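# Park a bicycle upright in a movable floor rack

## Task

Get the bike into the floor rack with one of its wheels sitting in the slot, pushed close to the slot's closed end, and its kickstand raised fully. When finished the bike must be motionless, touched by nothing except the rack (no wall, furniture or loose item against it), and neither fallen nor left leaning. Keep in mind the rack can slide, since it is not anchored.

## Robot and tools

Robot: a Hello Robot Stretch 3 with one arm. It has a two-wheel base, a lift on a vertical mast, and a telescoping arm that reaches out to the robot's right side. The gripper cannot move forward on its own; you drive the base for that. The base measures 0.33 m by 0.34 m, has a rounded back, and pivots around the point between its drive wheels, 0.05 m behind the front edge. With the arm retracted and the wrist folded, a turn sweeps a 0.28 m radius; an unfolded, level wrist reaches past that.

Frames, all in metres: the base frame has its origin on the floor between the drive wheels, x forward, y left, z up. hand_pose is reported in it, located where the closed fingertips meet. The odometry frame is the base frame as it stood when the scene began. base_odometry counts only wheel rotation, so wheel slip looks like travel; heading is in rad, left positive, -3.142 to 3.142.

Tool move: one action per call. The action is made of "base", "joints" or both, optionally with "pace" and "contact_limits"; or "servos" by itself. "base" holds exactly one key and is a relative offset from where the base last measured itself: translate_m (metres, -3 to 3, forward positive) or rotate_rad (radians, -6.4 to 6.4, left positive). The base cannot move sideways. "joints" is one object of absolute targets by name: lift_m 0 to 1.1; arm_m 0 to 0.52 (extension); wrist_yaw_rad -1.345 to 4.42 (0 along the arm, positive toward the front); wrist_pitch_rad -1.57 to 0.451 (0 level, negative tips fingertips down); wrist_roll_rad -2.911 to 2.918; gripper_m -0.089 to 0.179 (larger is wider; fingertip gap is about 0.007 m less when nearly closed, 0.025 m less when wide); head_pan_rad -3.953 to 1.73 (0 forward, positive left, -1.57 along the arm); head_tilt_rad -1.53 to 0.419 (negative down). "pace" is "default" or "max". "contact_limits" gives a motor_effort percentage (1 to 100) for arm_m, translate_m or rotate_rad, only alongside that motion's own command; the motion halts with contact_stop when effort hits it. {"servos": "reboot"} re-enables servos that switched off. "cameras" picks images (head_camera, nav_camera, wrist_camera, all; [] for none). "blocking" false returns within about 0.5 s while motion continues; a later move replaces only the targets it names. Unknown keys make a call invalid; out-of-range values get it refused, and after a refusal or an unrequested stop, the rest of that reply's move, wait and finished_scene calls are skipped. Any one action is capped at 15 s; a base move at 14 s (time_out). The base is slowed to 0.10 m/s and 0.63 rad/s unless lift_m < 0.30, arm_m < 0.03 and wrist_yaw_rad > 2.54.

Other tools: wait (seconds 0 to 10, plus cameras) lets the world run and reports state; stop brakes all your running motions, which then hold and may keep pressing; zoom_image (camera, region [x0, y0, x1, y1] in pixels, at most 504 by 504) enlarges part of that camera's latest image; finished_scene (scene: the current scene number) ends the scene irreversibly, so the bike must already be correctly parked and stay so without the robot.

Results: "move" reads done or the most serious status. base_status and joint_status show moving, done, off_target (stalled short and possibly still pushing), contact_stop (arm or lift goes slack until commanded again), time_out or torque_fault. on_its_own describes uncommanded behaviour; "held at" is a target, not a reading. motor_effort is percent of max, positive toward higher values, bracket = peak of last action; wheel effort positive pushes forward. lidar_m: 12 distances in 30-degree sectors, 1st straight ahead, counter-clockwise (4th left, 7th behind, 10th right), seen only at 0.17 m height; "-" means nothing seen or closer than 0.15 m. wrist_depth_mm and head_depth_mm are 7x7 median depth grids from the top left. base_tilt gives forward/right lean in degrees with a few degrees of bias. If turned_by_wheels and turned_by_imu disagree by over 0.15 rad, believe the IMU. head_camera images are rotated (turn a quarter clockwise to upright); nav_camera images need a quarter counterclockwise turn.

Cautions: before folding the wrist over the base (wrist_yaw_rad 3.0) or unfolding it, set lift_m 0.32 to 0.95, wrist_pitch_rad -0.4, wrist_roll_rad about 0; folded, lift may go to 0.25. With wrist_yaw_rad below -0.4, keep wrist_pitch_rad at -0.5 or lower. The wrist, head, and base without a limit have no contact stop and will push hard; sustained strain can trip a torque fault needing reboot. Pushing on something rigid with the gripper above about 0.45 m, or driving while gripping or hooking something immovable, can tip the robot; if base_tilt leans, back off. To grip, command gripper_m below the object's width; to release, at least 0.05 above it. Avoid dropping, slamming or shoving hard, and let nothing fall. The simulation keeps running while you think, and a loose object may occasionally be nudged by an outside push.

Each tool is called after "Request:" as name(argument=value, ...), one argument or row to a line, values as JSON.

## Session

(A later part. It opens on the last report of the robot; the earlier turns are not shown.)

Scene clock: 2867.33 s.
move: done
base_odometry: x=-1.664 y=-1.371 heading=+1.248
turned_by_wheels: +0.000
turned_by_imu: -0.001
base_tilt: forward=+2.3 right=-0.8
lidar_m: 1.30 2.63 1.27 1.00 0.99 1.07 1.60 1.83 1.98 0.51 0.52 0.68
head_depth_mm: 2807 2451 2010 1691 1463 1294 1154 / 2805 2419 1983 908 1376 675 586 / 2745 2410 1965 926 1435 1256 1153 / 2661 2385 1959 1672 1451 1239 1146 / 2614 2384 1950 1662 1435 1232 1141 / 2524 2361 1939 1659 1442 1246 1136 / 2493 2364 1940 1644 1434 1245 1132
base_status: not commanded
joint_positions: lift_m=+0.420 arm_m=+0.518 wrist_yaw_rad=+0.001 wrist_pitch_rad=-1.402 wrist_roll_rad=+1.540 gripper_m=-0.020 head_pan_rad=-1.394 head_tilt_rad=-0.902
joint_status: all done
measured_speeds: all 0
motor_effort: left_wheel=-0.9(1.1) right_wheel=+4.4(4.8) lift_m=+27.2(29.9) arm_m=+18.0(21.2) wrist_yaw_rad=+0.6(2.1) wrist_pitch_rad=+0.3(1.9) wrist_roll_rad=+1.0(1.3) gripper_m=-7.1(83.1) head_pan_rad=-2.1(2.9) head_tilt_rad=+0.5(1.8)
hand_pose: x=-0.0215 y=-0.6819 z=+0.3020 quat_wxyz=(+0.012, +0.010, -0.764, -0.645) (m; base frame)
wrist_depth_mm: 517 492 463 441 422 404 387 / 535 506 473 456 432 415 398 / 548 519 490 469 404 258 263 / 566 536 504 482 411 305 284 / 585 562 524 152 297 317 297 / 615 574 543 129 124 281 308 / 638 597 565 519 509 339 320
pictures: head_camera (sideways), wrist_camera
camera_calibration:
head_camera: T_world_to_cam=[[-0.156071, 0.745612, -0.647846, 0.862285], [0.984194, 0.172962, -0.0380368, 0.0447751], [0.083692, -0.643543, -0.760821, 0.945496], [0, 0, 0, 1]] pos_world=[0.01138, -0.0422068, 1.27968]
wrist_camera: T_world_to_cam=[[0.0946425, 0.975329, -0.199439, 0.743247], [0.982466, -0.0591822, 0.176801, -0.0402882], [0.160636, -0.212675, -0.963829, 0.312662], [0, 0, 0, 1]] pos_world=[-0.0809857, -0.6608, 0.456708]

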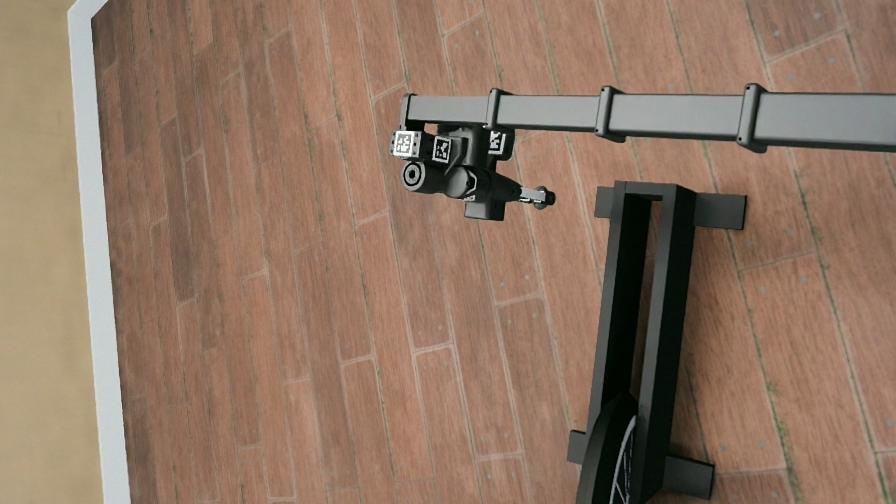

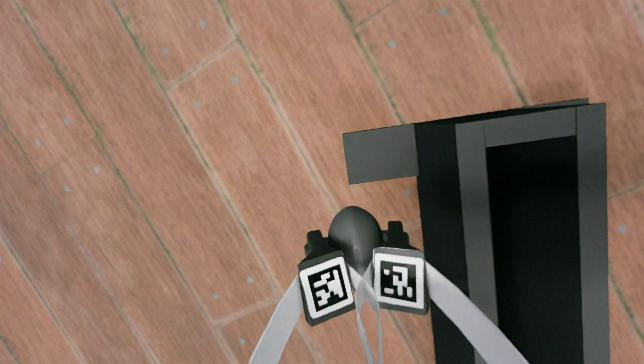

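Request:
move(
  base={"translate_m": -0.02},
  joints={"wrist_pitch_rad": -1.36, "lift_m": 0.22},
  cameras=["wrist_camera","head_camera"],
)

Request:
move(
  joints={"lift_m": 0.13},
  cameras=["wrist_camera","head_camera"],
)

Scene clock: 2879.07 s.
move: done
base_odometry: x=-1.671 y=-1.390 heading=+1.249
turned_by_wheels: +0.000
turned_by_imu: -0.001
base_tilt: forward=+2.3 right=-0.8
lidar_m: 1.31 2.60 1.26 0.99 0.99 1.06 1.59 1.81 1.96 0.51 0.52 0.68
head_depth_mm: 2890 2444 2009 1695 1482 1294 1154 / 2847 2409 1985 1687 1445 1265 1136 / 2725 2428 1971 1679 1086 1230 1113 / 2690 2403 1968 1672 1453 1241 1145 / 2647 2394 1960 1662 1447 1233 1137 / 2529 2336 1936 1660 1435 1239 1126 / 2491 2368 1935 1647 1431 1241 1131
base_status: done
joint_positions: lift_m=+0.220 arm_m=+0.518 wrist_yaw_rad=+0.001 wrist_pitch_rad=-1.363 wrist_roll_rad=+1.540 gripper_m=-0.020 head_pan_rad=-1.395 head_tilt_rad=-0.902
joint_status: all done
measured_speeds: all 0
motor_effort: left_wheel=-0.9(5.1) right_wheel=-2.9(7.0) lift_m=+22.5(24.2) arm_m=+6.3(11.9) wrist_yaw_rad=-1.4(1.7) wrist_pitch_rad=+0.8(2.3) wrist_roll_rad=+1.1(1.3) gripper_m=-7.7(8.4) head_pan_rad=-2.4(3.1) head_tilt_rad=+0.4(1.6)
hand_pose: x=-0.0215 y=-0.6919 z=+0.1029 quat_wxyz=(+0.013, +0.010, -0.776, -0.630) (m; base frame)
wrist_depth_mm: 298 279 264 247 235 223 212 / 307 289 270 253 240 229 218 / 319 297 281 262 246 234 219 / 331 308 288 269 206 172 134 / 345 320 298 156 208 150 93 / 356 330 312 128 126 158 99 / 370 343 322 291 280 139 110
pictures: head_camera (sideways), wrist_camera
camera_calibration:
head_camera: T_world_to_cam=[[-0.156012, 0.745624, -0.647846, 0.862284], [0.984207, 0.172884, -0.0380368, 0.0447751], [0.0836411, -0.643549, -0.760821, 0.945496], [0, 0, 0, 1]] pos_world=[0.0113767, -0.0422072, 1.27968]
wrist_camera: T_world_to_cam=[[0.0946182, 0.966845, -0.237189, 0.711277], [0.982462, -0.0522348, 0.178996, -0.00110983], [0.160672, -0.249965, -0.954831, 0.0919474], [0, 0, 0, 1]] pos_world=[-0.0809827, -0.664768, 0.2567]

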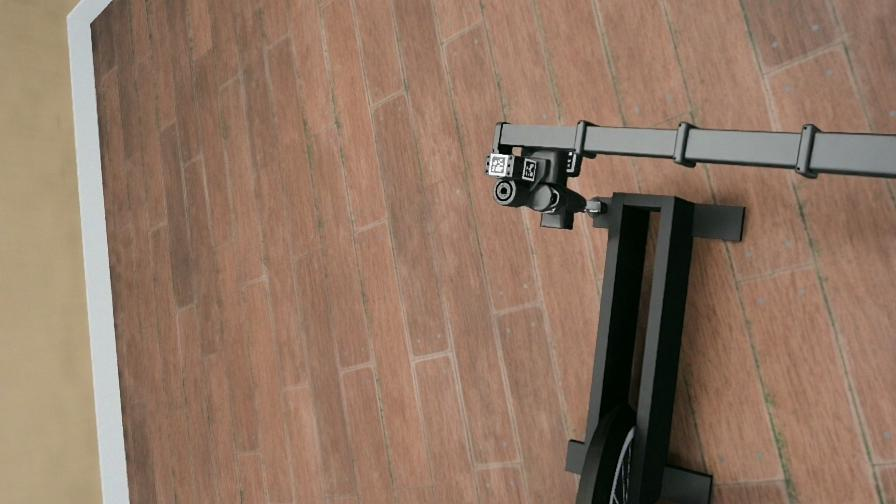

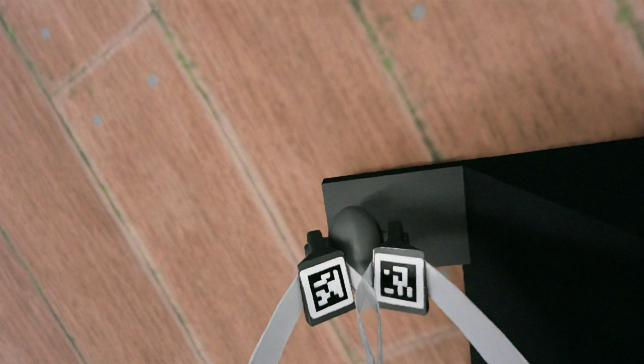

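Scene clock: 2880.43 s.
move: contact_stop
base_odometry: x=-1.671 y=-1.390 heading=+1.248
turned_by_wheels: +0.000
turned_by_imu: +0.000
base_tilt: forward=+2.3 right=-0.8
lidar_m: 1.31 2.60 1.26 1.00 0.98 1.06 1.59 1.82 1.96 0.51 0.52 0.68
head_depth_mm: 2815 2424 1986 1705 1468 1293 1155 / 2805 2424 1980 1685 1436 1273 1138 / 2772 2419 1982 1673 1092 1224 1098 / 2663 2429 1974 1657 1445 1247 1146 / 2579 2373 1957 1661 1436 1231 1141 / 2530 2369 1946 1648 1441 1244 1134 / 2513 2343 1917 1646 1422 1241 1135
base_status: not commanded
joint_positions: lift_m=+0.186 arm_m=+0.518 wrist_yaw_rad=+0.001 wrist_pitch_rad=-1.357 wrist_roll_rad=+1.540 gripper_m=-0.020 head_pan_rad=-1.395 head_tilt_rad=-0.902
joint_status: lift_m contact_stop (moved -0.034 of -0.090)
measured_speeds: translate_m=+0.000 rotate_rad=+0.000 lift_m=+0.004 arm_m=+0.000 wrist_yaw_rad=+0.000 wrist_pitch_rad=+0.000 wrist_roll_rad=+0.000 head_pan_rad=+0.000 head_tilt_rad=+0.000
on_its_own: lift_m is slack since a contact_stop (your +0.130 is given up)
motor_effort: left_wheel=+0.4(1.1) right_wheel=+1.5(3.3) lift_m=+21.4(23.4) arm_m=+3.7(6.5) wrist_yaw_rad=-0.5(1.9) wrist_pitch_rad=-0.3(1.0) wrist_roll_rad=+1.0(1.2) gripper_m=-7.4(7.9) head_pan_rad=-2.3(2.9) head_tilt_rad=+0.8(1.5)
hand_pose: x=-0.0215 y=-0.6935 z=+0.0688 quat_wxyz=(+0.013, +0.010, -0.778, -0.628) (m; base frame)
wrist_depth_mm: 261 245 229 216 204 193 183 / 271 254 236 221 210 198 188 / 280 260 244 227 215 202 193 / 290 270 251 231 184 162 131 / 300 281 259 155 177 146 85 / 314 291 272 128 126 141 87 / 328 302 286 256 245 125 75
pictures: head_camera (sideways), wrist_camera
camera_calibration:
head_camera: T_world_to_cam=[[-0.155911, 0.745424, -0.648101, 0.862616], [0.984224, 0.172788, -0.038036, 0.0447739], [0.0836315, -0.643807, -0.760604, 0.945214], [0, 0, 0, 1]] pos_world=[0.0113744, -0.042215, 1.2797]
wrist_camera: T_world_to_cam=[[0.0947682, 0.965318, -0.243269, 0.704096], [0.98245, -0.0512526, 0.179348, 0.00557514], [0.16066, -0.255997, -0.953234, 0.0546471], [0, 0, 0, 1]] pos_world=[-0.0809828, -0.665402, 0.222377]

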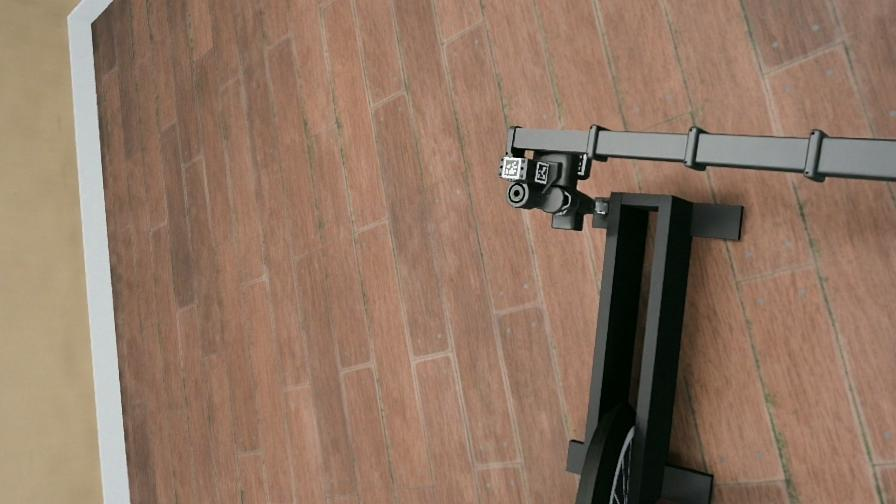

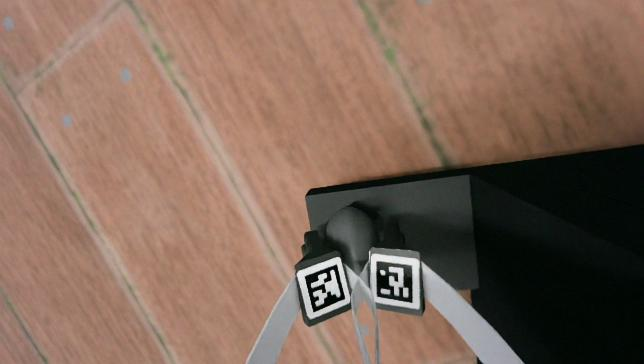

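Request:
move(
  joints={"lift_m": 0.09},
  cameras=["head_camera"],
)

Scene clock: 2884.07 s.
move: contact_stop
base_odometry: x=-1.671 y=-1.390 heading=+1.248
turned_by_wheels: +0.000
turned_by_imu: -0.001
base_tilt: forward=+2.3 right=-0.8
lidar_m: 1.31 2.60 1.26 0.99 0.98 1.06 1.59 1.82 1.95 0.51 0.52 0.68
head_depth_mm: 2863 2492 2007 1691 1470 1296 1157 / 2802 2435 2006 1691 1445 1271 1142 / 2758 2405 1969 1681 1094 1223 1098 / 2709 2375 1968 1666 1448 1242 1145 / 2609 2372 1941 1654 1438 1227 1140 / 2577 2345 1955 1654 1440 1247 1134 / 2493 2362 1948 1640 1428 1243 1126
base_status: not commanded
joint_positions: lift_m=+0.185 arm_m=+0.518 wrist_yaw_rad=+0.001 wrist_pitch_rad=-1.356 wrist_roll_rad=+1.540 gripper_m=-0.020 head_pan_rad=-1.395 head_tilt_rad=-0.902
joint_status: lift_m contact_stop (moved +0.000 of -0.096)
measured_speeds: translate_m=+0.000 rotate_rad=+0.000 lift_m=+0.005 arm_m=+0.000 wrist_yaw_rad=+0.000 wrist_pitch_rad=+0.000 wrist_roll_rad=+0.000 head_pan_rad=+0.000 head_tilt_rad=+0.000
on_its_own: lift_m is slack since a contact_stop (your +0.090 is given up)
motor_effort: left_wheel=+0.5(0.7) right_wheel=+0.9(1.8) lift_m=+21.0(25.1) arm_m=-3.0(3.1) wrist_yaw_rad=-0.6(1.5) wrist_pitch_rad=-1.4(1.4) wrist_roll_rad=+1.0(1.3) gripper_m=-7.0(7.6) head_pan_rad=-2.1(2.9) head_tilt_rad=+0.3(1.3)
hand_pose: x=-0.0215 y=-0.6939 z=+0.0685 quat_wxyz=(+0.013, +0.010, -0.779, -0.627) (m; base frame)
wrist_depth_mm: 260 245 229 215 204 193 182 / 269 254 237 222 208 198 187 / 279 261 243 228 215 202 192 / 291 270 252 231 184 163 131 / 301 281 260 155 177 146 85 / 316 291 271 128 126 142 87 / 330 302 280 256 244 127 76
pictures: head_camera (sideways)
camera_calibration:
head_camera: T_world_to_cam=[[-0.15591, 0.745424, -0.648101, 0.862616], [0.984225, 0.172787, -0.038036, 0.0447739], [0.0836306, -0.643807, -0.760604, 0.945214], [0, 0, 0, 1]] pos_world=[0.0113743, -0.042215, 1.2797]

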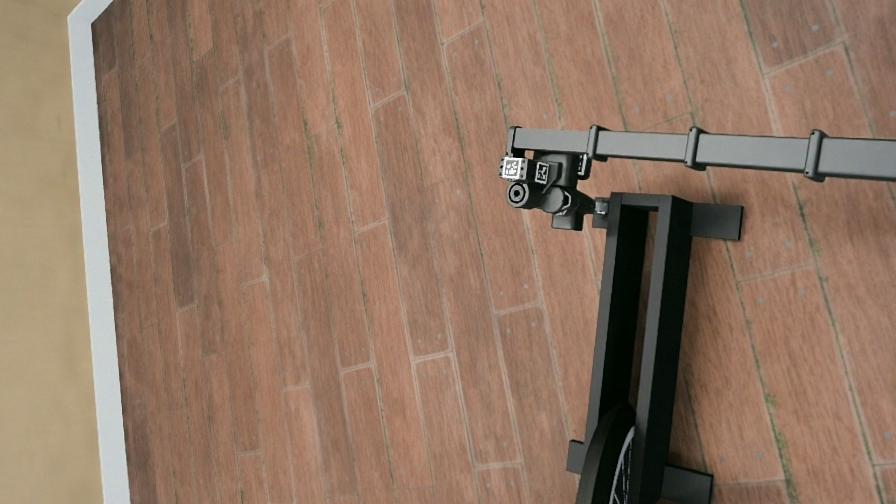

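Request:
move(
  joints={"lift_m": 0.36},
  cameras=[],
)

Request:
move(
  base={"translate_m": 0.02},
  joints={"gripper_m": 0.179, "arm_m": 0.395, "wrist_pitch_rad": -1.42, "wrist_roll_rad": 1.54, "head_pan_rad": -1.2},
  cameras=["wrist_camera"],
)

Scene clock: 2905.53 s.
move: done
base_odometry: x=-1.671 y=-1.390 heading=+1.248
turned_by_wheels: +0.000
turned_by_imu: -0.002
base_tilt: forward=+2.3 right=-0.8
lidar_m: 1.31 2.61 1.26 0.99 0.99 1.06 1.59 1.82 1.95 0.51 0.52 0.68
head_depth_mm: 2802 2467 2006 1694 1470 1298 1156 / 2845 2458 1980 1646 846 734 651 / 2762 2431 1997 1027 1404 1263 1132 / 2670 2381 1968 1660 1455 1239 1142 / 2649 2373 1945 1658 1442 1234 1139 / 2577 2361 1944 1654 1438 1244 1132 / 2477 2358 1929 1645 1427 1244 1127
base_status: not commanded
joint_positions: lift_m=+0.360 arm_m=+0.518 wrist_yaw_rad=+0.001 wrist_pitch_rad=-1.355 wrist_roll_rad=+1.540 gripper_m=-0.020 head_pan_rad=-1.395 head_tilt_rad=-0.902
joint_status: all done
measured_speeds: all 0
motor_effort: left_wheel=+0.4(0.7) right_wheel=+1.4(1.7) lift_m=+29.9(31.0) arm_m=-15.3(15.3) wrist_yaw_rad=-0.5(2.1) wrist_pitch_rad=-0.8(1.5) wrist_roll_rad=+1.1(1.3) gripper_m=-6.7(8.0) head_pan_rad=-2.2(2.8) head_tilt_rad=+0.0(1.4)
hand_pose: x=-0.0215 y=-0.6939 z=+0.2432 quat_wxyz=(+0.013, +0.010, -0.779, -0.627) (m; base frame)
wrist_depth_mm: 468 437 408 385 365 343 329 / 488 452 425 397 376 354 337 / 501 472 440 408 383 355 262 / 521 481 453 423 346 202 209 / 538 501 466 152 339 224 252 / 569 521 488 128 125 230 260 / 582 545 495 460 435 216 268
pictures: none
No camera images: "cameras" was empty.

Scene clock: 2908.07 s.
move: done
base_odometry: x=-1.664 y=-1.371 heading=+1.248
turned_by_wheels: +0.000
turned_by_imu: -0.001
base_tilt: forward=+2.3 right=-0.8
lidar_m: 1.30 2.63 1.27 1.00 0.99 1.06 1.60 1.84 1.97 0.51 0.52 0.68
head_depth_mm: 2619 2455 1997 1700 859 1230 1143 / 2620 2425 2004 1685 859 1245 653 / 2605 2388 1980 1671 1453 1237 1148 / 2584 2400 1978 1674 1450 1245 1146 / 2564 2390 1961 1656 1454 1260 1137 / 2547 2363 1949 1649 1209 1267 1136 / 2536 2363 1920 1641 1205 1267 1128
base_status: done
joint_positions: lift_m=+0.360 arm_m=+0.395 wrist_yaw_rad=+0.001 wrist_pitch_rad=-1.414 wrist_roll_rad=+1.540 gripper_m=+0.179 head_pan_rad=-1.205 head_tilt_rad=-0.902
joint_status: all done
measured_speeds: all 0
motor_effort: left_wheel=+4.3(7.7) right_wheel=+3.6(7.4) lift_m=+28.8(30.1) arm_m=-19.6(20.3) wrist_yaw_rad=+0.0(2.1) wrist_pitch_rad=-1.1(2.6) wrist_roll_rad=+0.1(3.9) gripper_m=+0.4(83.9) head_pan_rad=+2.7(4.8) head_tilt_rad=+1.0(1.4)
hand_pose: x=-0.0215 y=-0.5559 z=+0.2418 quat_wxyz=(+0.012, +0.010, -0.760, -0.650) (m; base frame)
wrist_depth_mm: 439 419 401 381 366 353 338 / 451 432 413 392 378 359 346 / 469 445 422 392 222 371 355 / 486 462 379 333 268 377 363 / 502 470 453 395 343 395 132 / 524 142 469 327 408 401 112 / 534 123 483 336 351 413 392
pictures: wrist_camera
camera_calibration:
wrist_camera: T_world_to_cam=[[0.0948012, 0.977585, -0.18799, 0.606822], [0.982455, -0.061409, 0.176102, -0.0232517], [0.16061, -0.201387, -0.966255, 0.288296], [0, 0, 0, 1]] pos_world=[-0.080987, -0.536589, 0.396738]

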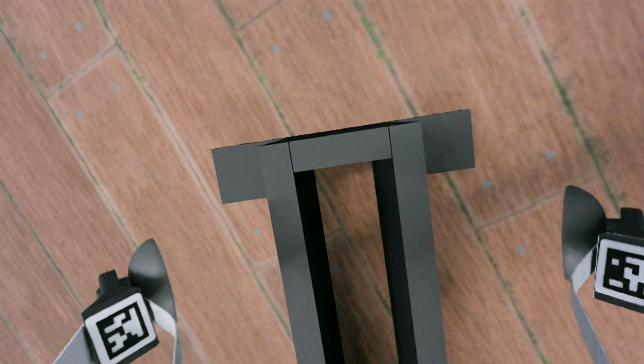

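Request:
move(
  cameras=["wrist_camera","head_camera"],
)

Scene clock: 2924.80 s.
base_odometry: x=-1.664 y=-1.371 heading=+1.248
turned_by_wheels: +0.000
turned_by_imu: -0.001
base_tilt: forward=+2.3 right=-0.8
lidar_m: 1.29 2.63 1.27 1.00 1.00 1.07 1.60 1.84 1.98 0.51 0.52 0.68
head_depth_mm: 2646 2443 1990 1703 859 1233 1142 / 2609 2416 1977 1684 859 1249 654 / 2634 2396 1990 1678 1450 1244 1150 / 2595 2380 1949 1655 1455 1242 1148 / 2590 2379 1953 1653 1440 1261 1137 / 2546 2326 1942 1647 1209 1261 1139 / 2533 2341 1921 1651 1204 1273 1136
base_status: done
joint_positions: lift_m=+0.360 arm_m=+0.395 wrist_yaw_rad=+0.001 wrist_pitch_rad=-1.414 wrist_roll_rad=+1.540 gripper_m=+0.179 head_pan_rad=-1.205 head_tilt_rad=-0.902
joint_status: all done
measured_speeds: all 0
motor_effort: left_wheel=+4.5(7.7) right_wheel=+3.6(7.4) lift_m=+26.9(30.1) arm_m=-19.6(20.3) wrist_yaw_rad=-0.2(2.1) wrist_pitch_rad=-0.7(2.6) wrist_roll_rad=+0.1(3.9) gripper_m=+1.1(83.9) head_pan_rad=+2.3(4.8) head_tilt_rad=+0.5(1.4)
hand_pose: x=-0.0215 y=-0.5559 z=+0.2418 quat_wxyz=(+0.012, +0.010, -0.760, -0.650) (m; base frame)
wrist_depth_mm: 438 418 398 381 369 352 335 / 449 433 412 392 376 361 346 / 469 445 424 391 223 368 356 / 489 463 379 333 267 379 361 / 505 475 453 395 343 392 132 / 528 142 470 326 409 402 112 / 541 123 486 336 351 412 392
pictures: head_camera (sideways), wrist_camera
camera_calibration:
head_camera: T_world_to_cam=[[-0.293293, 0.702811, -0.648101, 0.863454], [0.934179, 0.354771, -0.038036, 0.0450792], [0.203196, -0.616598, -0.760604, 0.944485], [0, 0, 0, 1]] pos_world=[0.0192181, -0.0404703, 1.2797]
wrist_camera: T_world_to_cam=[[0.0948016, 0.977585, -0.18799, 0.606822], [0.982455, -0.0614093, 0.176102, -0.0232519], [0.16061, -0.201387, -0.966255, 0.288296], [0, 0, 0, 1]] pos_world=[-0.080987, -0.536589, 0.396738]

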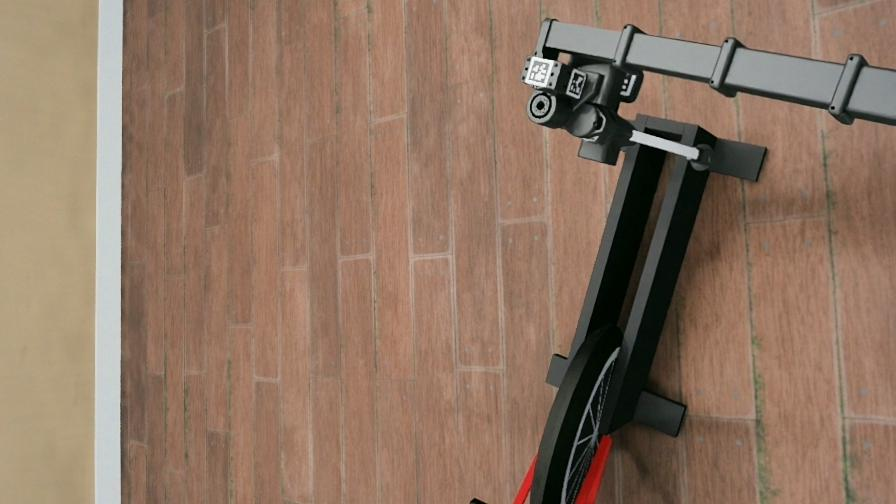

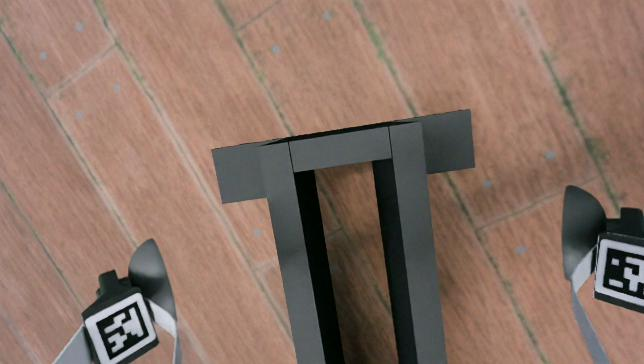

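Request:
move(
  joints={"lift_m":0.234,"arm_m":0.391,"wrist_pitch_rad":-1.395},
  cameras=["wrist_camera"],
)

Request:
move(
  joints={"gripper_m":0.0},
  cameras=["wrist_camera","head_camera"],
)

Scene clock: 2931.00 s.
move: done
base_odometry: x=-1.664 y=-1.371 heading=+1.248
turned_by_wheels: +0.000
turned_by_imu: -0.001
base_tilt: forward=+2.2 right=-0.8
lidar_m: 1.29 2.63 1.27 1.00 0.99 1.06 1.60 1.84 1.98 0.51 0.52 0.67
head_depth_mm: 2661 2456 2005 1697 1471 1275 1157 / 2634 2425 1984 1686 1467 965 769 / 2605 2379 1968 1679 1453 1222 1147 / 2567 2397 1974 1673 1436 1242 1150 / 2570 2383 1955 1663 1434 1257 1140 / 2542 2346 1940 1654 1210 1269 1141 / 2518 2358 1939 1625 1203 1266 1136
base_status: not commanded
joint_positions: lift_m=+0.234 arm_m=+0.391 wrist_yaw_rad=+0.001 wrist_pitch_rad=-1.364 wrist_roll_rad=+1.540 gripper_m=+0.179 head_pan_rad=-1.205 head_tilt_rad=-0.902
joint_status: all done
measured_speeds: all 0
motor_effort: left_wheel=+4.2(4.6) right_wheel=+2.9(3.9) lift_m=+17.4(24.6) arm_m=-17.7(20.5) wrist_yaw_rad=-0.4(1.9) wrist_pitch_rad=-5.7(7.2) wrist_roll_rad=+0.0(0.3) gripper_m=+0.2(1.7) head_pan_rad=+2.5(3.5) head_tilt_rad=+0.6(1.3)
hand_pose: x=-0.0215 y=-0.5646 z=+0.1169 quat_wxyz=(+0.013, +0.010, -0.776, -0.631) (m; base frame)
wrist_depth_mm: 316 297 278 263 249 235 223 / 327 306 288 271 255 241 229 / 341 317 296 274 138 - 235 / 353 253 103 101 97 96 239 / 363 108 107 289 100 255 132 / 382 122 118 297 288 263 116 / 397 121 114 278 299 269 259
pictures: wrist_camera
camera_calibration:
wrist_camera: T_world_to_cam=[[0.0948585, 0.967057, -0.236226, 0.591558], [0.982445, -0.0526508, 0.178968, 0.00280905], [0.160635, -0.249056, -0.955075, 0.137639], [0, 0, 0, 1]] pos_world=[-0.0809836, -0.537643, 0.270694]

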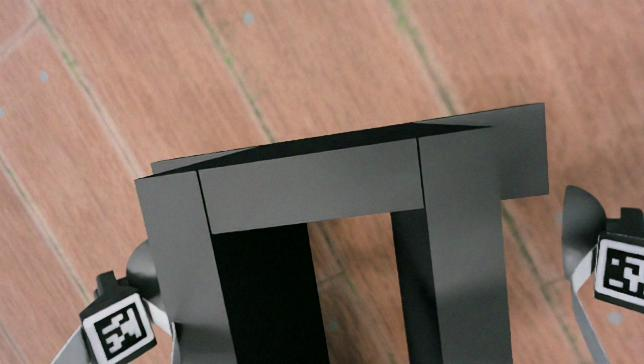

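Scene clock: 2933.80 s.
move: done
base_odometry: x=-1.664 y=-1.371 heading=+1.248
turned_by_wheels: +0.000
turned_by_imu: -0.001
base_tilt: forward=+2.3 right=-0.8
lidar_m: 1.30 2.63 1.27 1.00 1.00 1.06 1.60 1.84 1.98 0.51 0.52 0.68
head_depth_mm: 2642 2472 2009 1676 1471 1279 1158 / 2612 2443 1996 1697 1459 968 769 / 2594 2402 2002 1681 1451 1220 1147 / 2589 2388 1959 1667 1439 1241 1142 / 2553 2358 1956 1659 1435 1258 1138 / 2565 2363 1956 1653 1214 1269 1134 / 2543 2356 1944 1645 1199 1265 1132
base_status: not commanded
joint_positions: lift_m=+0.234 arm_m=+0.391 wrist_yaw_rad=+0.001 wrist_pitch_rad=-1.340 wrist_roll_rad=+1.540 gripper_m=+0.003 head_pan_rad=-1.205 head_tilt_rad=-0.902
joint_status: all done
measured_speeds: all 0
on_its_own: wrist_pitch_rad is at rest, and its effort (-10.3) is outside its rest range (-8 to +12)
motor_effort: left_wheel=+4.1(4.5) right_wheel=+2.8(3.5) lift_m=+17.3(17.6) arm_m=-11.7(17.8) wrist_yaw_rad=-0.1(1.6) wrist_pitch_rad=-10.3(10.9) wrist_roll_rad=+0.2(0.3) gripper_m=-63.6(99.4) head_pan_rad=+2.8(3.4) head_tilt_rad=+1.2(1.2)
hand_pose: x=-0.0215 y=-0.5709 z=+0.1177 quat_wxyz=(+0.013, +0.010, -0.784, -0.621) (m; base frame)
wrist_depth_mm: 328 305 285 264 250 235 222 / 338 316 292 274 256 241 227 / 352 325 300 275 159 - 232 / 365 342 106 102 98 96 239 / 379 358 110 269 283 98 241 / 398 126 114 263 290 101 113 / 418 118 116 225 302 105 263
pictures: head_camera (sideways), wrist_camera
camera_calibration:
head_camera: T_world_to_cam=[[-0.293302, 0.702808, -0.648101, 0.863454], [0.934175, 0.354783, -0.038036, 0.0450792], [0.203203, -0.616596, -0.760604, 0.944485], [0, 0, 0, 1]] pos_world=[0.0192186, -0.0404701, 1.2797]
wrist_camera: T_world_to_cam=[[0.0946076, 0.960967, -0.259984, 0.597144], [0.982458, -0.0479693, 0.180208, 0.00485434], [0.160703, -0.272472, -0.948648, 0.122694], [0, 0, 0, 1]] pos_world=[-0.0809808, -0.540173, 0.270766]

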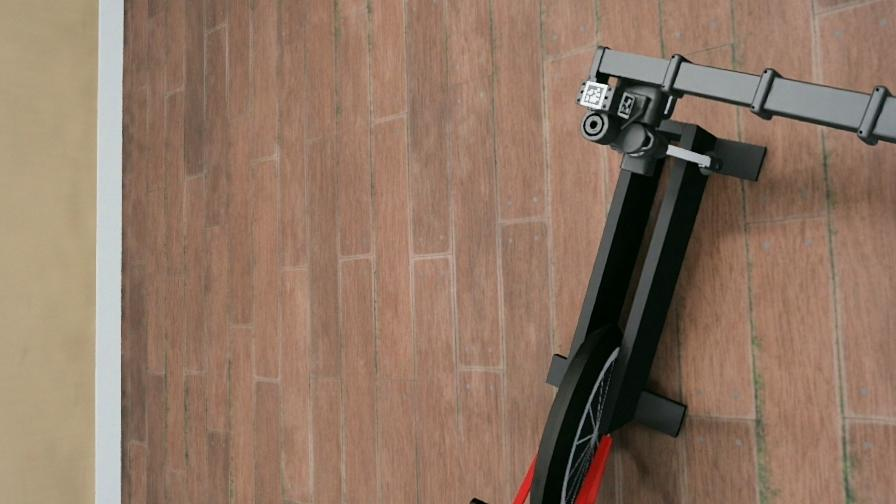

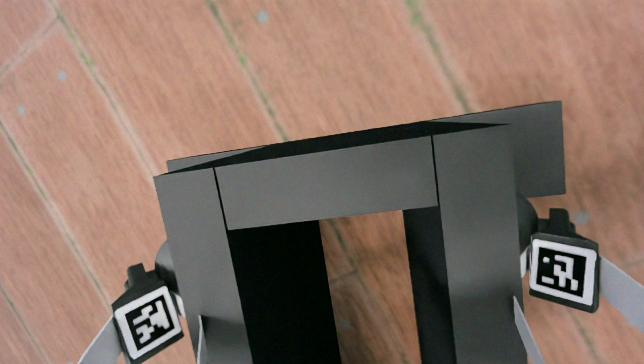

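Request:
move(
  base={"translate_m":-0.06},
  cameras=["wrist_camera","head_camera"],
)

Scene clock: 2938.33 s.
move: done
base_odometry: x=-1.683 y=-1.428 heading=+1.249
turned_by_wheels: +0.000
turned_by_imu: +0.079
base_tilt: forward=+2.3 right=-0.8
lidar_m: 3.00 2.17 1.17 0.97 0.97 1.09 1.76 1.79 2.00 0.52 0.54 0.73
head_depth_mm: 2557 2460 2027 1706 1477 1281 1152 / 2568 2493 1982 1689 1455 951 771 / 2560 2459 2008 1701 1460 1217 1156 / 2604 2440 1975 1671 1450 1240 1149 / 2584 2431 1980 1682 1283 1274 1143 / 2552 2392 1954 1662 1232 1275 1139 / 2621 2371 1932 1659 1248 1264 1131
base_status: done
joint_positions: lift_m=+0.234 arm_m=+0.391 wrist_yaw_rad=-0.013 wrist_pitch_rad=-1.334 wrist_roll_rad=+1.576 gripper_m=+0.012 head_pan_rad=-1.203 head_tilt_rad=-0.896
joint_status: not commanded
measured_speeds: translate_m=+0.000 rotate_rad=+0.001 lift_m=+0.000 arm_m=+0.000 wrist_yaw_rad=+0.000 wrist_pitch_rad=+0.000 wrist_roll_rad=+0.000 head_pan_rad=+0.000 head_tilt_rad=+0.000
on_its_own: gripper_m is held at +0.011, not at your +0.000, by its stall guard, which is not easing now; wrist_yaw_rad is at rest, and its effort (+11.9) is outside its rest range (-9 to +9); wrist_pitch_rad is at rest, and its effort (-11.2) is outside its rest range (-8 to +12)
motor_effort: left_wheel=+4.6(14.3) right_wheel=-7.3(36.0) lift_m=+10.1(17.0) arm_m=-19.2(19.3) wrist_yaw_rad=+11.9(12.5) wrist_pitch_rad=-11.2(12.2) wrist_roll_rad=-12.1(12.1) gripper_m=-21.2(22.3) head_pan_rad=+0.9(3.0) head_tilt_rad=-2.5(2.9)
hand_pose: x=-0.0220 y=-0.5723 z=+0.1179 quat_wxyz=(-0.006, -0.007, -0.785, -0.619) (m; base frame)
wrist_depth_mm: 330 305 283 265 248 234 220 / 341 317 291 273 256 241 227 / 355 326 300 276 187 - 232 / 369 346 107 103 98 97 239 / 384 363 111 271 284 99 242 / 406 126 116 263 293 103 115 / 428 118 118 243 303 106 263
pictures: head_camera (sideways), wrist_camera
camera_calibration:
head_camera: T_world_to_cam=[[-0.293907, 0.698366, -0.652613, 0.869337], [0.933244, 0.357225, -0.0380214, 0.0450662], [0.206577, -0.620222, -0.756737, 0.939435], [0, 0, 0, 1]] pos_world=[0.0193807, -0.040555, 1.27996]
wrist_camera: T_world_to_cam=[[0.14383, 0.953652, -0.264313, 0.595989], [0.977416, -0.0951124, 0.188708, -0.0228436], [0.154822, -0.285486, -0.945795, 0.114675], [0, 0, 0, 1]] pos_world=[-0.0811477, -0.5378, 0.270297]

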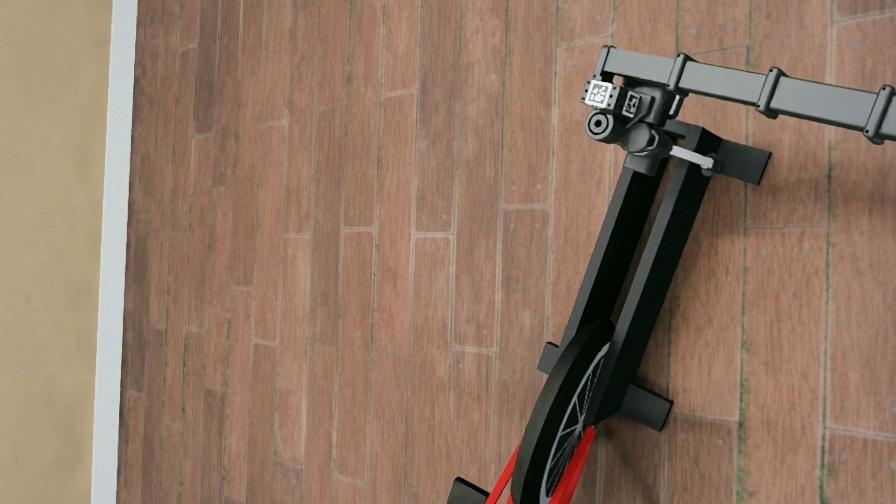

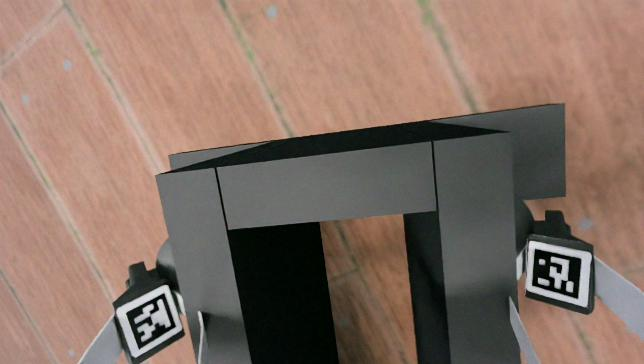

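Request:
move(
  joints={"gripper_m":0.179},
  cameras=["wrist_camera","head_camera"],
)

Request:
move(
  joints={"lift_m":0.45,"head_pan_rad":-1.0,"head_tilt_rad":-0.8},
)

Scene clock: 2956.40 s.
move: done
base_odometry: x=-1.683 y=-1.428 heading=+1.248
turned_by_wheels: +0.000
turned_by_imu: -0.002
base_tilt: forward=+2.3 right=-0.8
lidar_m: 3.00 2.17 1.18 0.97 0.97 1.08 1.76 1.79 2.00 0.52 0.54 0.73
head_depth_mm: 2609 2458 2016 1713 1480 1276 1154 / 2579 2449 1994 1707 1466 951 772 / 2579 2439 1997 1690 1459 1225 1148 / 2587 2424 1938 1678 1468 1254 1149 / 2603 2421 1972 1676 1278 1273 1146 / 2620 2374 1956 1653 1228 1270 1139 / 2621 2385 1959 1665 1247 1277 1137
base_status: not commanded
joint_positions: lift_m=+0.234 arm_m=+0.391 wrist_yaw_rad=-0.004 wrist_pitch_rad=-1.354 wrist_roll_rad=+1.550 gripper_m=+0.179 head_pan_rad=-1.203 head_tilt_rad=-0.896
joint_status: all done
measured_speeds: all 0
motor_effort: left_wheel=+1.6(4.9) right_wheel=+1.2(7.8) lift_m=+26.0(26.1) arm_m=-16.9(18.1) wrist_yaw_rad=+3.0(12.3) wrist_pitch_rad=-7.5(12.0) wrist_roll_rad=-3.3(12.0) gripper_m=+0.6(84.5) head_pan_rad=+1.7(2.0) head_tilt_rad=-1.8(2.8)
hand_pose: x=-0.0217 y=-0.5672 z=+0.1172 quat_wxyz=(+0.007, +0.005, -0.779, -0.627) (m; base frame)
wrist_depth_mm: 320 298 280 263 249 234 221 / 331 310 288 272 254 240 228 / 344 320 295 272 254 247 234 / 354 255 104 101 97 96 238 / 370 109 107 275 100 254 132 / 387 123 117 297 289 263 115 / 405 122 114 304 299 268 259
pictures: head_camera (sideways), wrist_camera
camera_calibration:
head_camera: T_world_to_cam=[[-0.293908, 0.698365, -0.652613, 0.869337], [0.933243, 0.357227, -0.0380214, 0.0450662], [0.206578, -0.620222, -0.756736, 0.939435], [0, 0, 0, 1]] pos_world=[0.0193808, -0.040555, 1.27996]
wrist_camera: T_world_to_cam=[[0.109027, 0.963173, -0.245787, 0.593369], [0.981245, -0.0647388, 0.181568, -0.00443207], [0.158969, -0.260973, -0.952167, 0.130167], [0, 0, 0, 1]] pos_world=[-0.0810366, -0.537833, 0.270588]

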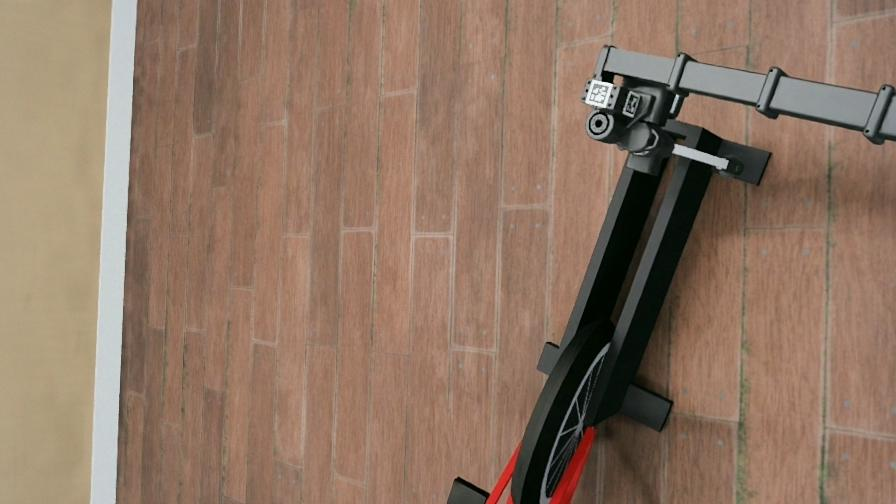

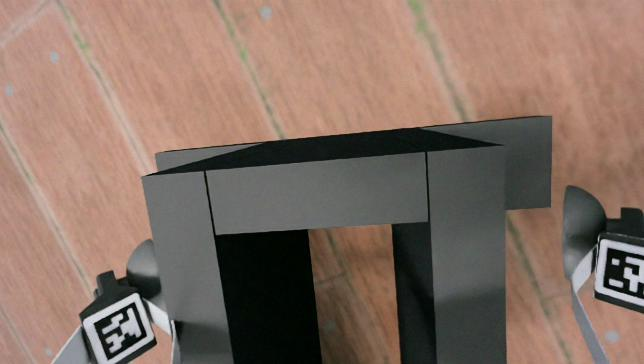

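Scene clock: 2959.20 s.
move: done
base_odometry: x=-1.683 y=-1.428 heading=+1.248
turned_by_wheels: +0.000
turned_by_imu: -0.001
base_tilt: forward=+2.3 right=-0.8
lidar_m: 3.00 2.18 1.18 0.98 0.97 1.09 1.76 1.79 2.00 0.52 0.54 0.73
head_depth_mm: 2411 2654 2305 1878 1568 830 1167 / 2424 2735 2301 1870 1561 1345 1126 / 2513 2708 2263 1831 1554 1243 1178 / 2544 2791 2247 1818 1544 1253 1180 / 2644 2792 2214 1809 1539 1297 1179 / 2671 2848 2216 1816 1215 1329 1172 / 2720 2860 2202 1809 1465 1296 1161
base_status: not commanded
joint_positions: lift_m=+0.450 arm_m=+0.391 wrist_yaw_rad=-0.002 wrist_pitch_rad=-1.389 wrist_roll_rad=+1.545 gripper_m=+0.179 head_pan_rad=-1.006 head_tilt_rad=-0.804
joint_status: all done
measured_speeds: all 0
motor_effort: left_wheel=+1.9(2.1) right_wheel=+1.4(1.6) lift_m=+30.0(31.1) arm_m=-15.1(17.1) wrist_yaw_rad=+2.1(3.1) wrist_pitch_rad=-1.4(7.3) wrist_roll_rad=-1.8(3.1) gripper_m=+0.9(1.9) head_pan_rad=+2.8(5.1) head_tilt_rad=+1.7(3.9)
hand_pose: x=-0.0216 y=-0.5584 z=+0.3323 quat_wxyz=(+0.010, +0.007, -0.768, -0.640) (m; base frame)
wrist_depth_mm: 556 527 499 471 448 432 410 / 574 543 514 488 459 442 419 / 591 560 530 486 458 450 432 / 616 575 548 509 478 464 438 / 646 604 566 520 494 476 132 / 674 142 581 542 511 498 112 / 696 125 599 558 523 506 477
pictures: head_camera (sideways), nav_camera (sideways), wrist_camera
camera_calibration:
head_camera: T_world_to_cam=[[-0.391123, 0.57393, -0.719463, 0.957043], [0.847092, 0.530113, -0.0376236, 0.0450784], [0.359804, -0.624167, -0.693511, 0.856274], [0, 0, 0, 1]] pos_world=[0.0280451, -0.0387144, 1.28409]
nav_camera: T_world_to_cam=[[0.329713, -0.63075, 0.702456, -0.875378], [-0.851291, -0.520317, -0.0676315, 0.139724], [0.408158, -0.575696, -0.708506, 0.876055], [0, 0, 0, 1]] pos_world=[0.0499994, 0.0248974, 1.24506]
wrist_camera: T_world_to_cam=[[0.102683, 0.971781, -0.212361, 0.631247], [0.981795, -0.0647164, 0.178579, -0.0419699], [0.159797, -0.226832, -0.960735, 0.359178], [0, 0, 0, 1]] pos_world=[-0.0810078, -0.534678, 0.486622]

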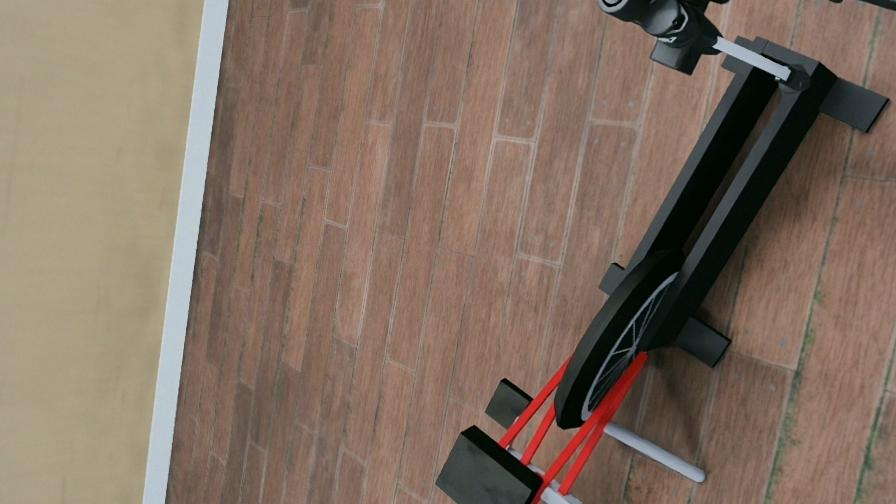

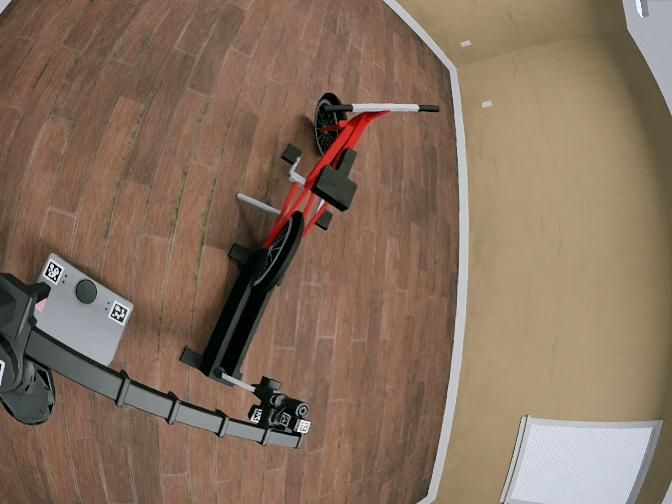

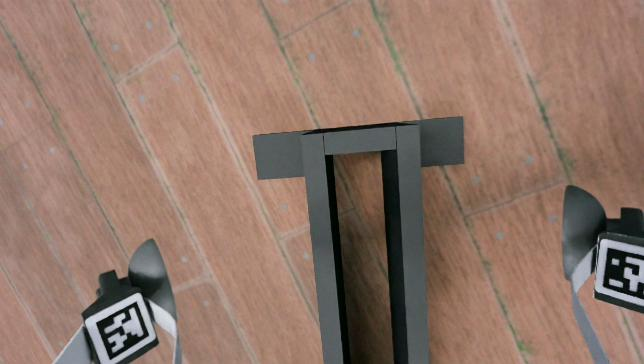

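Request:
zoom_image(
  camera="head_camera",
  region=[430, 220, 790, 504],
)

Request:
zoom_image(
  camera="nav_camera",
  region=[170, 60, 460, 400],
)

Scaled by 1.400 from the camera's 896x504 image, which has a finer 1280x720 frame.

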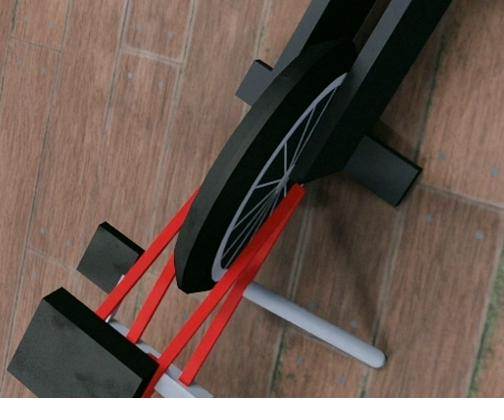

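Scaled by 1.482 from the camera's 672x504 image, which has a finer 792x594 frame.

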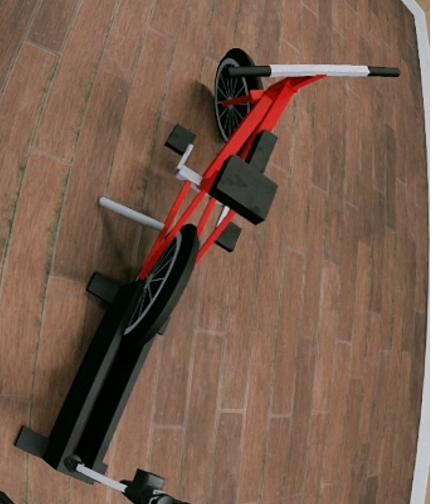

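Request:
move(
  joints={"lift_m":0.95},
  base={"translate_m":0.38},
)

Scene clock: 2991.53 s.
move: done
base_odometry: x=-1.563 y=-1.068 heading=+1.248
turned_by_wheels: +0.000
turned_by_imu: -0.002
base_tilt: forward=+2.3 right=-0.8
lidar_m: 2.64 2.51 1.32 1.10 1.10 1.22 1.97 2.15 0.54 0.52 0.53 0.64
head_depth_mm: 2293 2563 2284 1852 1583 1351 1104 / 2351 2584 2261 1841 1572 1289 1140 / 2407 2634 2260 1845 1541 1068 1161 / 2455 2703 2257 1839 898 1163 1173 / 2478 2713 2227 1824 1155 1297 1172 / 2552 2750 2189 1815 1434 1289 1169 / 2572 2790 2124 1753 1130 1320 1166
base_status: done
joint_positions: lift_m=+0.950 arm_m=+0.391 wrist_yaw_rad=-0.002 wrist_pitch_rad=-1.389 wrist_roll_rad=+1.545 gripper_m=+0.179 head_pan_rad=-1.005 head_tilt_rad=-0.804
joint_status: all done
measured_speeds: all 0
motor_effort: left_wheel=+2.5(7.6) right_wheel=+4.0(9.3) lift_m=+29.3(31.5) arm_m=-10.5(13.9) wrist_yaw_rad=+1.5(3.3) wrist_pitch_rad=-1.4(1.8) wrist_roll_rad=-1.8(2.0) gripper_m=+0.4(1.7) head_pan_rad=+2.5(3.3) head_tilt_rad=+1.4(2.3)
hand_pose: x=-0.0216 y=-0.5583 z=+0.8323 quat_wxyz=(+0.010, +0.007, -0.768, -0.640) (m; base frame)
wrist_depth_mm: - - - 973 926 891 865 / - - - - 955 900 - / - - - - 977 933 - / - - - - 984 961 911 / - - - - 857 - 132 / - 142 - - 874 - 112 / - 125 - - 898 - 992
pictures: head_camera (sideways), nav_camera (sideways), wrist_camera
camera_calibration:
head_camera: T_world_to_cam=[[-0.391131, 0.573804, -0.719559, 0.957168], [0.847038, 0.5302, -0.0376228, 0.0450776], [0.359922, -0.624209, -0.693411, 0.856144], [0, 0, 0, 1]] pos_world=[0.0280505, -0.0387142, 1.2841]
nav_camera: T_world_to_cam=[[0.329728, -0.630632, 0.702554, -0.875506], [-0.85123, -0.520416, -0.0676338, 0.139726], [0.408272, -0.575734, -0.708409, 0.875928], [0, 0, 0, 1]] pos_world=[0.0500009, 0.0248955, 1.24506]
wrist_camera: T_world_to_cam=[[0.102631, 0.971819, -0.212212, 0.737286], [0.981799, -0.0646923, 0.178566, -0.131233], [0.159805, -0.226676, -0.960771, 0.839672], [0, 0, 0, 1]] pos_world=[-0.0810077, -0.534665, 0.986627]

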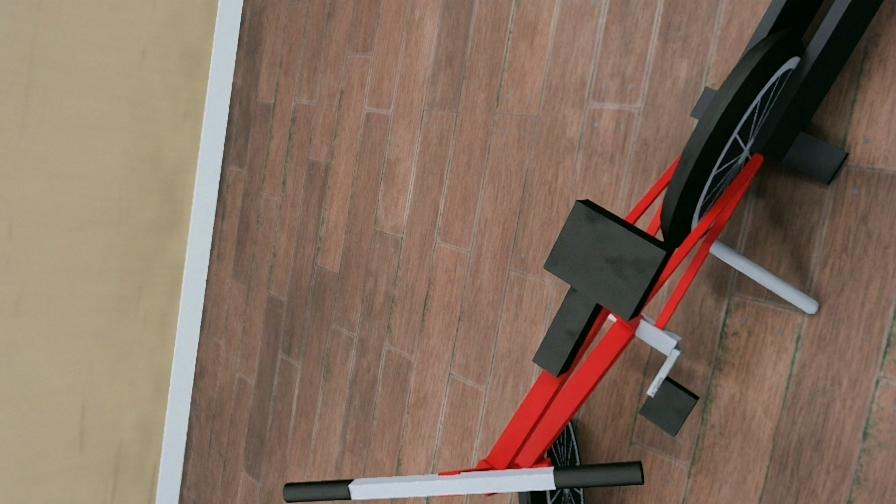

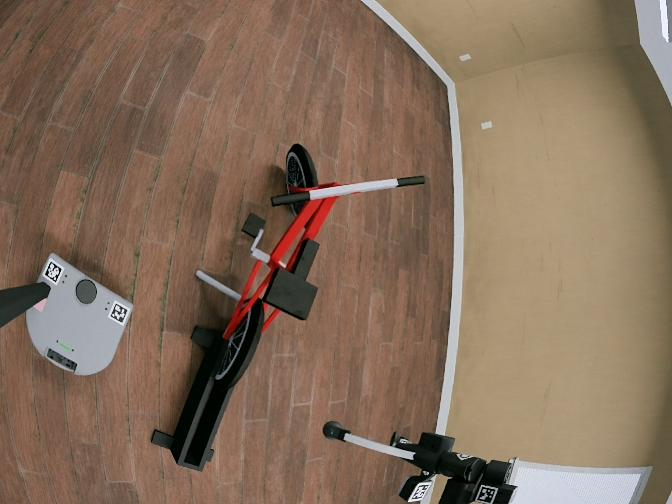

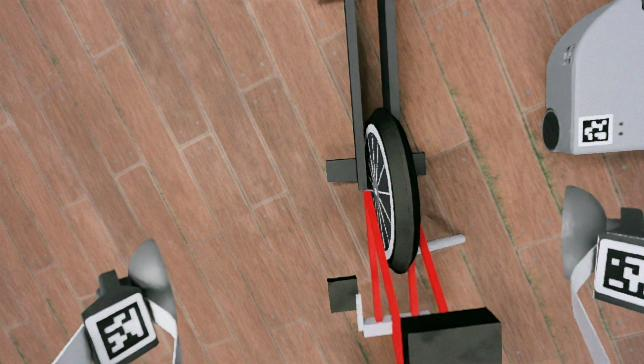

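Request:
zoom_image(
  camera="wrist_camera",
  region=[300, 0, 500, 300],
)

Scaled by 1.680.

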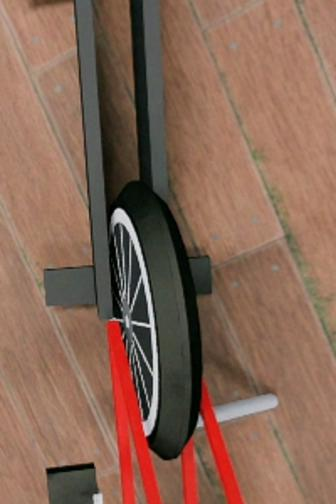

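Request:
move(
  base={"rotate_rad":0.084},
  cameras=[],
)

Request:
move(
  base={"translate_m":-0.425},
  joints={"arm_m":0.355,"wrist_roll_rad":1.645,"lift_m":0.5},
  cameras=["head_camera","wrist_camera"],
)

Scene clock: 3027.40 s.
move: done
base_odometry: x=-1.563 y=-1.068 heading=+1.332
turned_by_wheels: +0.084
turned_by_imu: +0.082
base_tilt: forward=+2.3 right=-0.8
lidar_m: 2.63 2.10 1.26 1.09 1.10 1.28 2.15 0.68 0.53 0.52 0.55 0.67
head_depth_mm: 2279 2566 2291 1869 1564 1359 1051 / 2356 2599 2302 1848 1558 1076 1143 / 2427 2693 2283 1836 1490 1084 1180 / 2482 2736 2249 1822 909 1290 1171 / 2557 2759 2226 1820 1202 1305 1175 / 2654 2827 2166 1770 1438 1294 1171 / 2709 2843 2127 1751 1394 1319 1167
base_status: done
joint_positions: lift_m=+0.950 arm_m=+0.391 wrist_yaw_rad=-0.002 wrist_pitch_rad=-1.389 wrist_roll_rad=+1.545 gripper_m=+0.179 head_pan_rad=-1.005 head_tilt_rad=-0.804
joint_status: not commanded
measured_speeds: all 0
motor_effort: left_wheel=-2.5(7.6) right_wheel=+5.5(9.9) lift_m=+25.8(26.7) arm_m=-8.0(8.8) wrist_yaw_rad=+2.0(2.8) wrist_pitch_rad=-1.7(1.7) wrist_roll_rad=-1.8(2.0) gripper_m=+0.6(1.5) head_pan_rad=+3.0(3.2) head_tilt_rad=+1.5(2.1)
hand_pose: x=-0.0216 y=-0.5583 z=+0.8323 quat_wxyz=(+0.010, +0.007, -0.768, -0.640) (m; base frame)
wrist_depth_mm: - - - 975 946 885 858 / - - - - 938 904 - / - - - - 956 922 - / - - - - - 970 914 / - - - - 912 994 132 / - 141 - - - - 112 / - 125 - - - - -
pictures: none
No camera images: "cameras" was empty.

Scene clock: 3032.77 s.
move: done
base_odometry: x=-1.663 y=-1.481 heading=+1.332
turned_by_wheels: +0.000
turned_by_imu: -0.002
base_tilt: forward=+2.3 right=-0.8
lidar_m: 3.04 1.92 1.14 0.99 0.99 1.16 1.74 1.74 2.03 0.48 0.52 0.75
head_depth_mm: 2393 2627 2291 1838 1565 772 1172 / 2471 2709 2265 1864 1559 1355 1124 / 2534 2747 2273 1833 1558 1268 1161 / 2566 2762 2251 1837 1548 1226 1183 / 2716 2837 2245 1823 1550 1280 1175 / 2772 2857 2212 1819 1258 1322 1164 / 2819 2848 2216 1047 1458 1319 1155
base_status: done
joint_positions: lift_m=+0.500 arm_m=+0.355 wrist_yaw_rad=-0.001 wrist_pitch_rad=-1.389 wrist_roll_rad=+1.641 gripper_m=+0.179 head_pan_rad=-1.005 head_tilt_rad=-0.803
joint_status: all done
measured_speeds: all 0
motor_effort: left_wheel=-3.0(7.4) right_wheel=-0.8(5.1) lift_m=+22.5(24.5) arm_m=-17.9(20.9) wrist_yaw_rad=+0.7(2.4) wrist_pitch_rad=-0.6(2.0) wrist_roll_rad=+1.2(4.6) gripper_m=+0.6(1.7) head_pan_rad=+2.7(3.4) head_tilt_rad=+1.5(2.3)
hand_pose: x=-0.0216 y=-0.5223 z=+0.3823 quat_wxyz=(-0.027, -0.023, -0.768, -0.640) (m; base frame)
wrist_depth_mm: 617 577 545 518 496 469 451 / 640 597 564 534 512 485 464 / 655 627 587 540 363 498 480 / 685 643 600 564 532 510 490 / 706 664 631 584 549 533 132 / 746 142 651 610 574 550 113 / 784 125 677 639 593 566 530
pictures: head_camera (sideways), wrist_camera
camera_calibration:
head_camera: T_world_to_cam=[[-0.391081, 0.573688, -0.719679, 0.957323], [0.847026, 0.530219, -0.0376217, 0.0450764], [0.360004, -0.624299, -0.693287, 0.855983], [0, 0, 0, 1]] pos_world=[0.0280533, -0.0387161, 1.2841]
wrist_camera: T_world_to_cam=[[0.196862, 0.957762, -0.209613, 0.600461], [0.968197, -0.156242, 0.195405, -0.103118], [0.154401, -0.241415, -0.95806, 0.406632], [0, 0, 0, 1]] pos_world=[-0.0811535, -0.493043, 0.535592]

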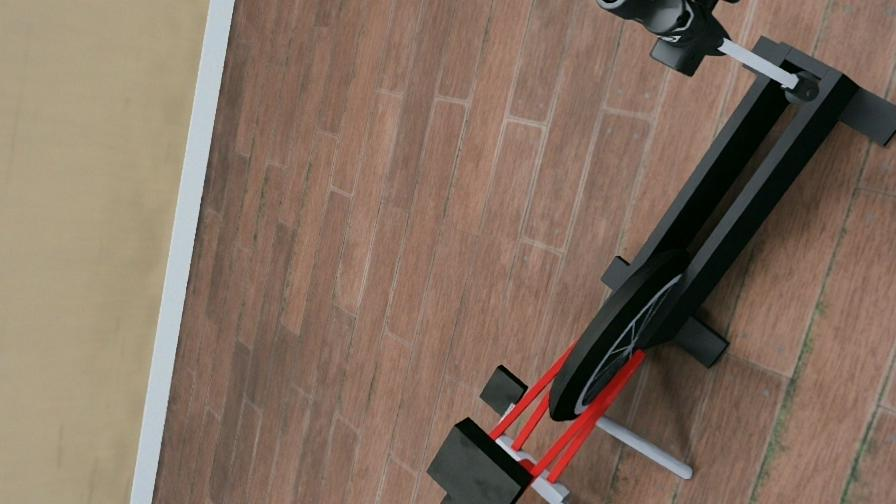

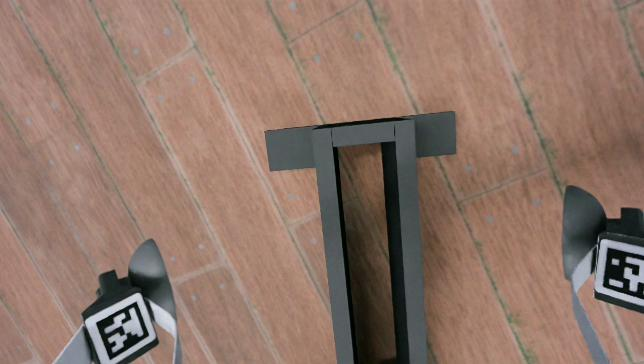

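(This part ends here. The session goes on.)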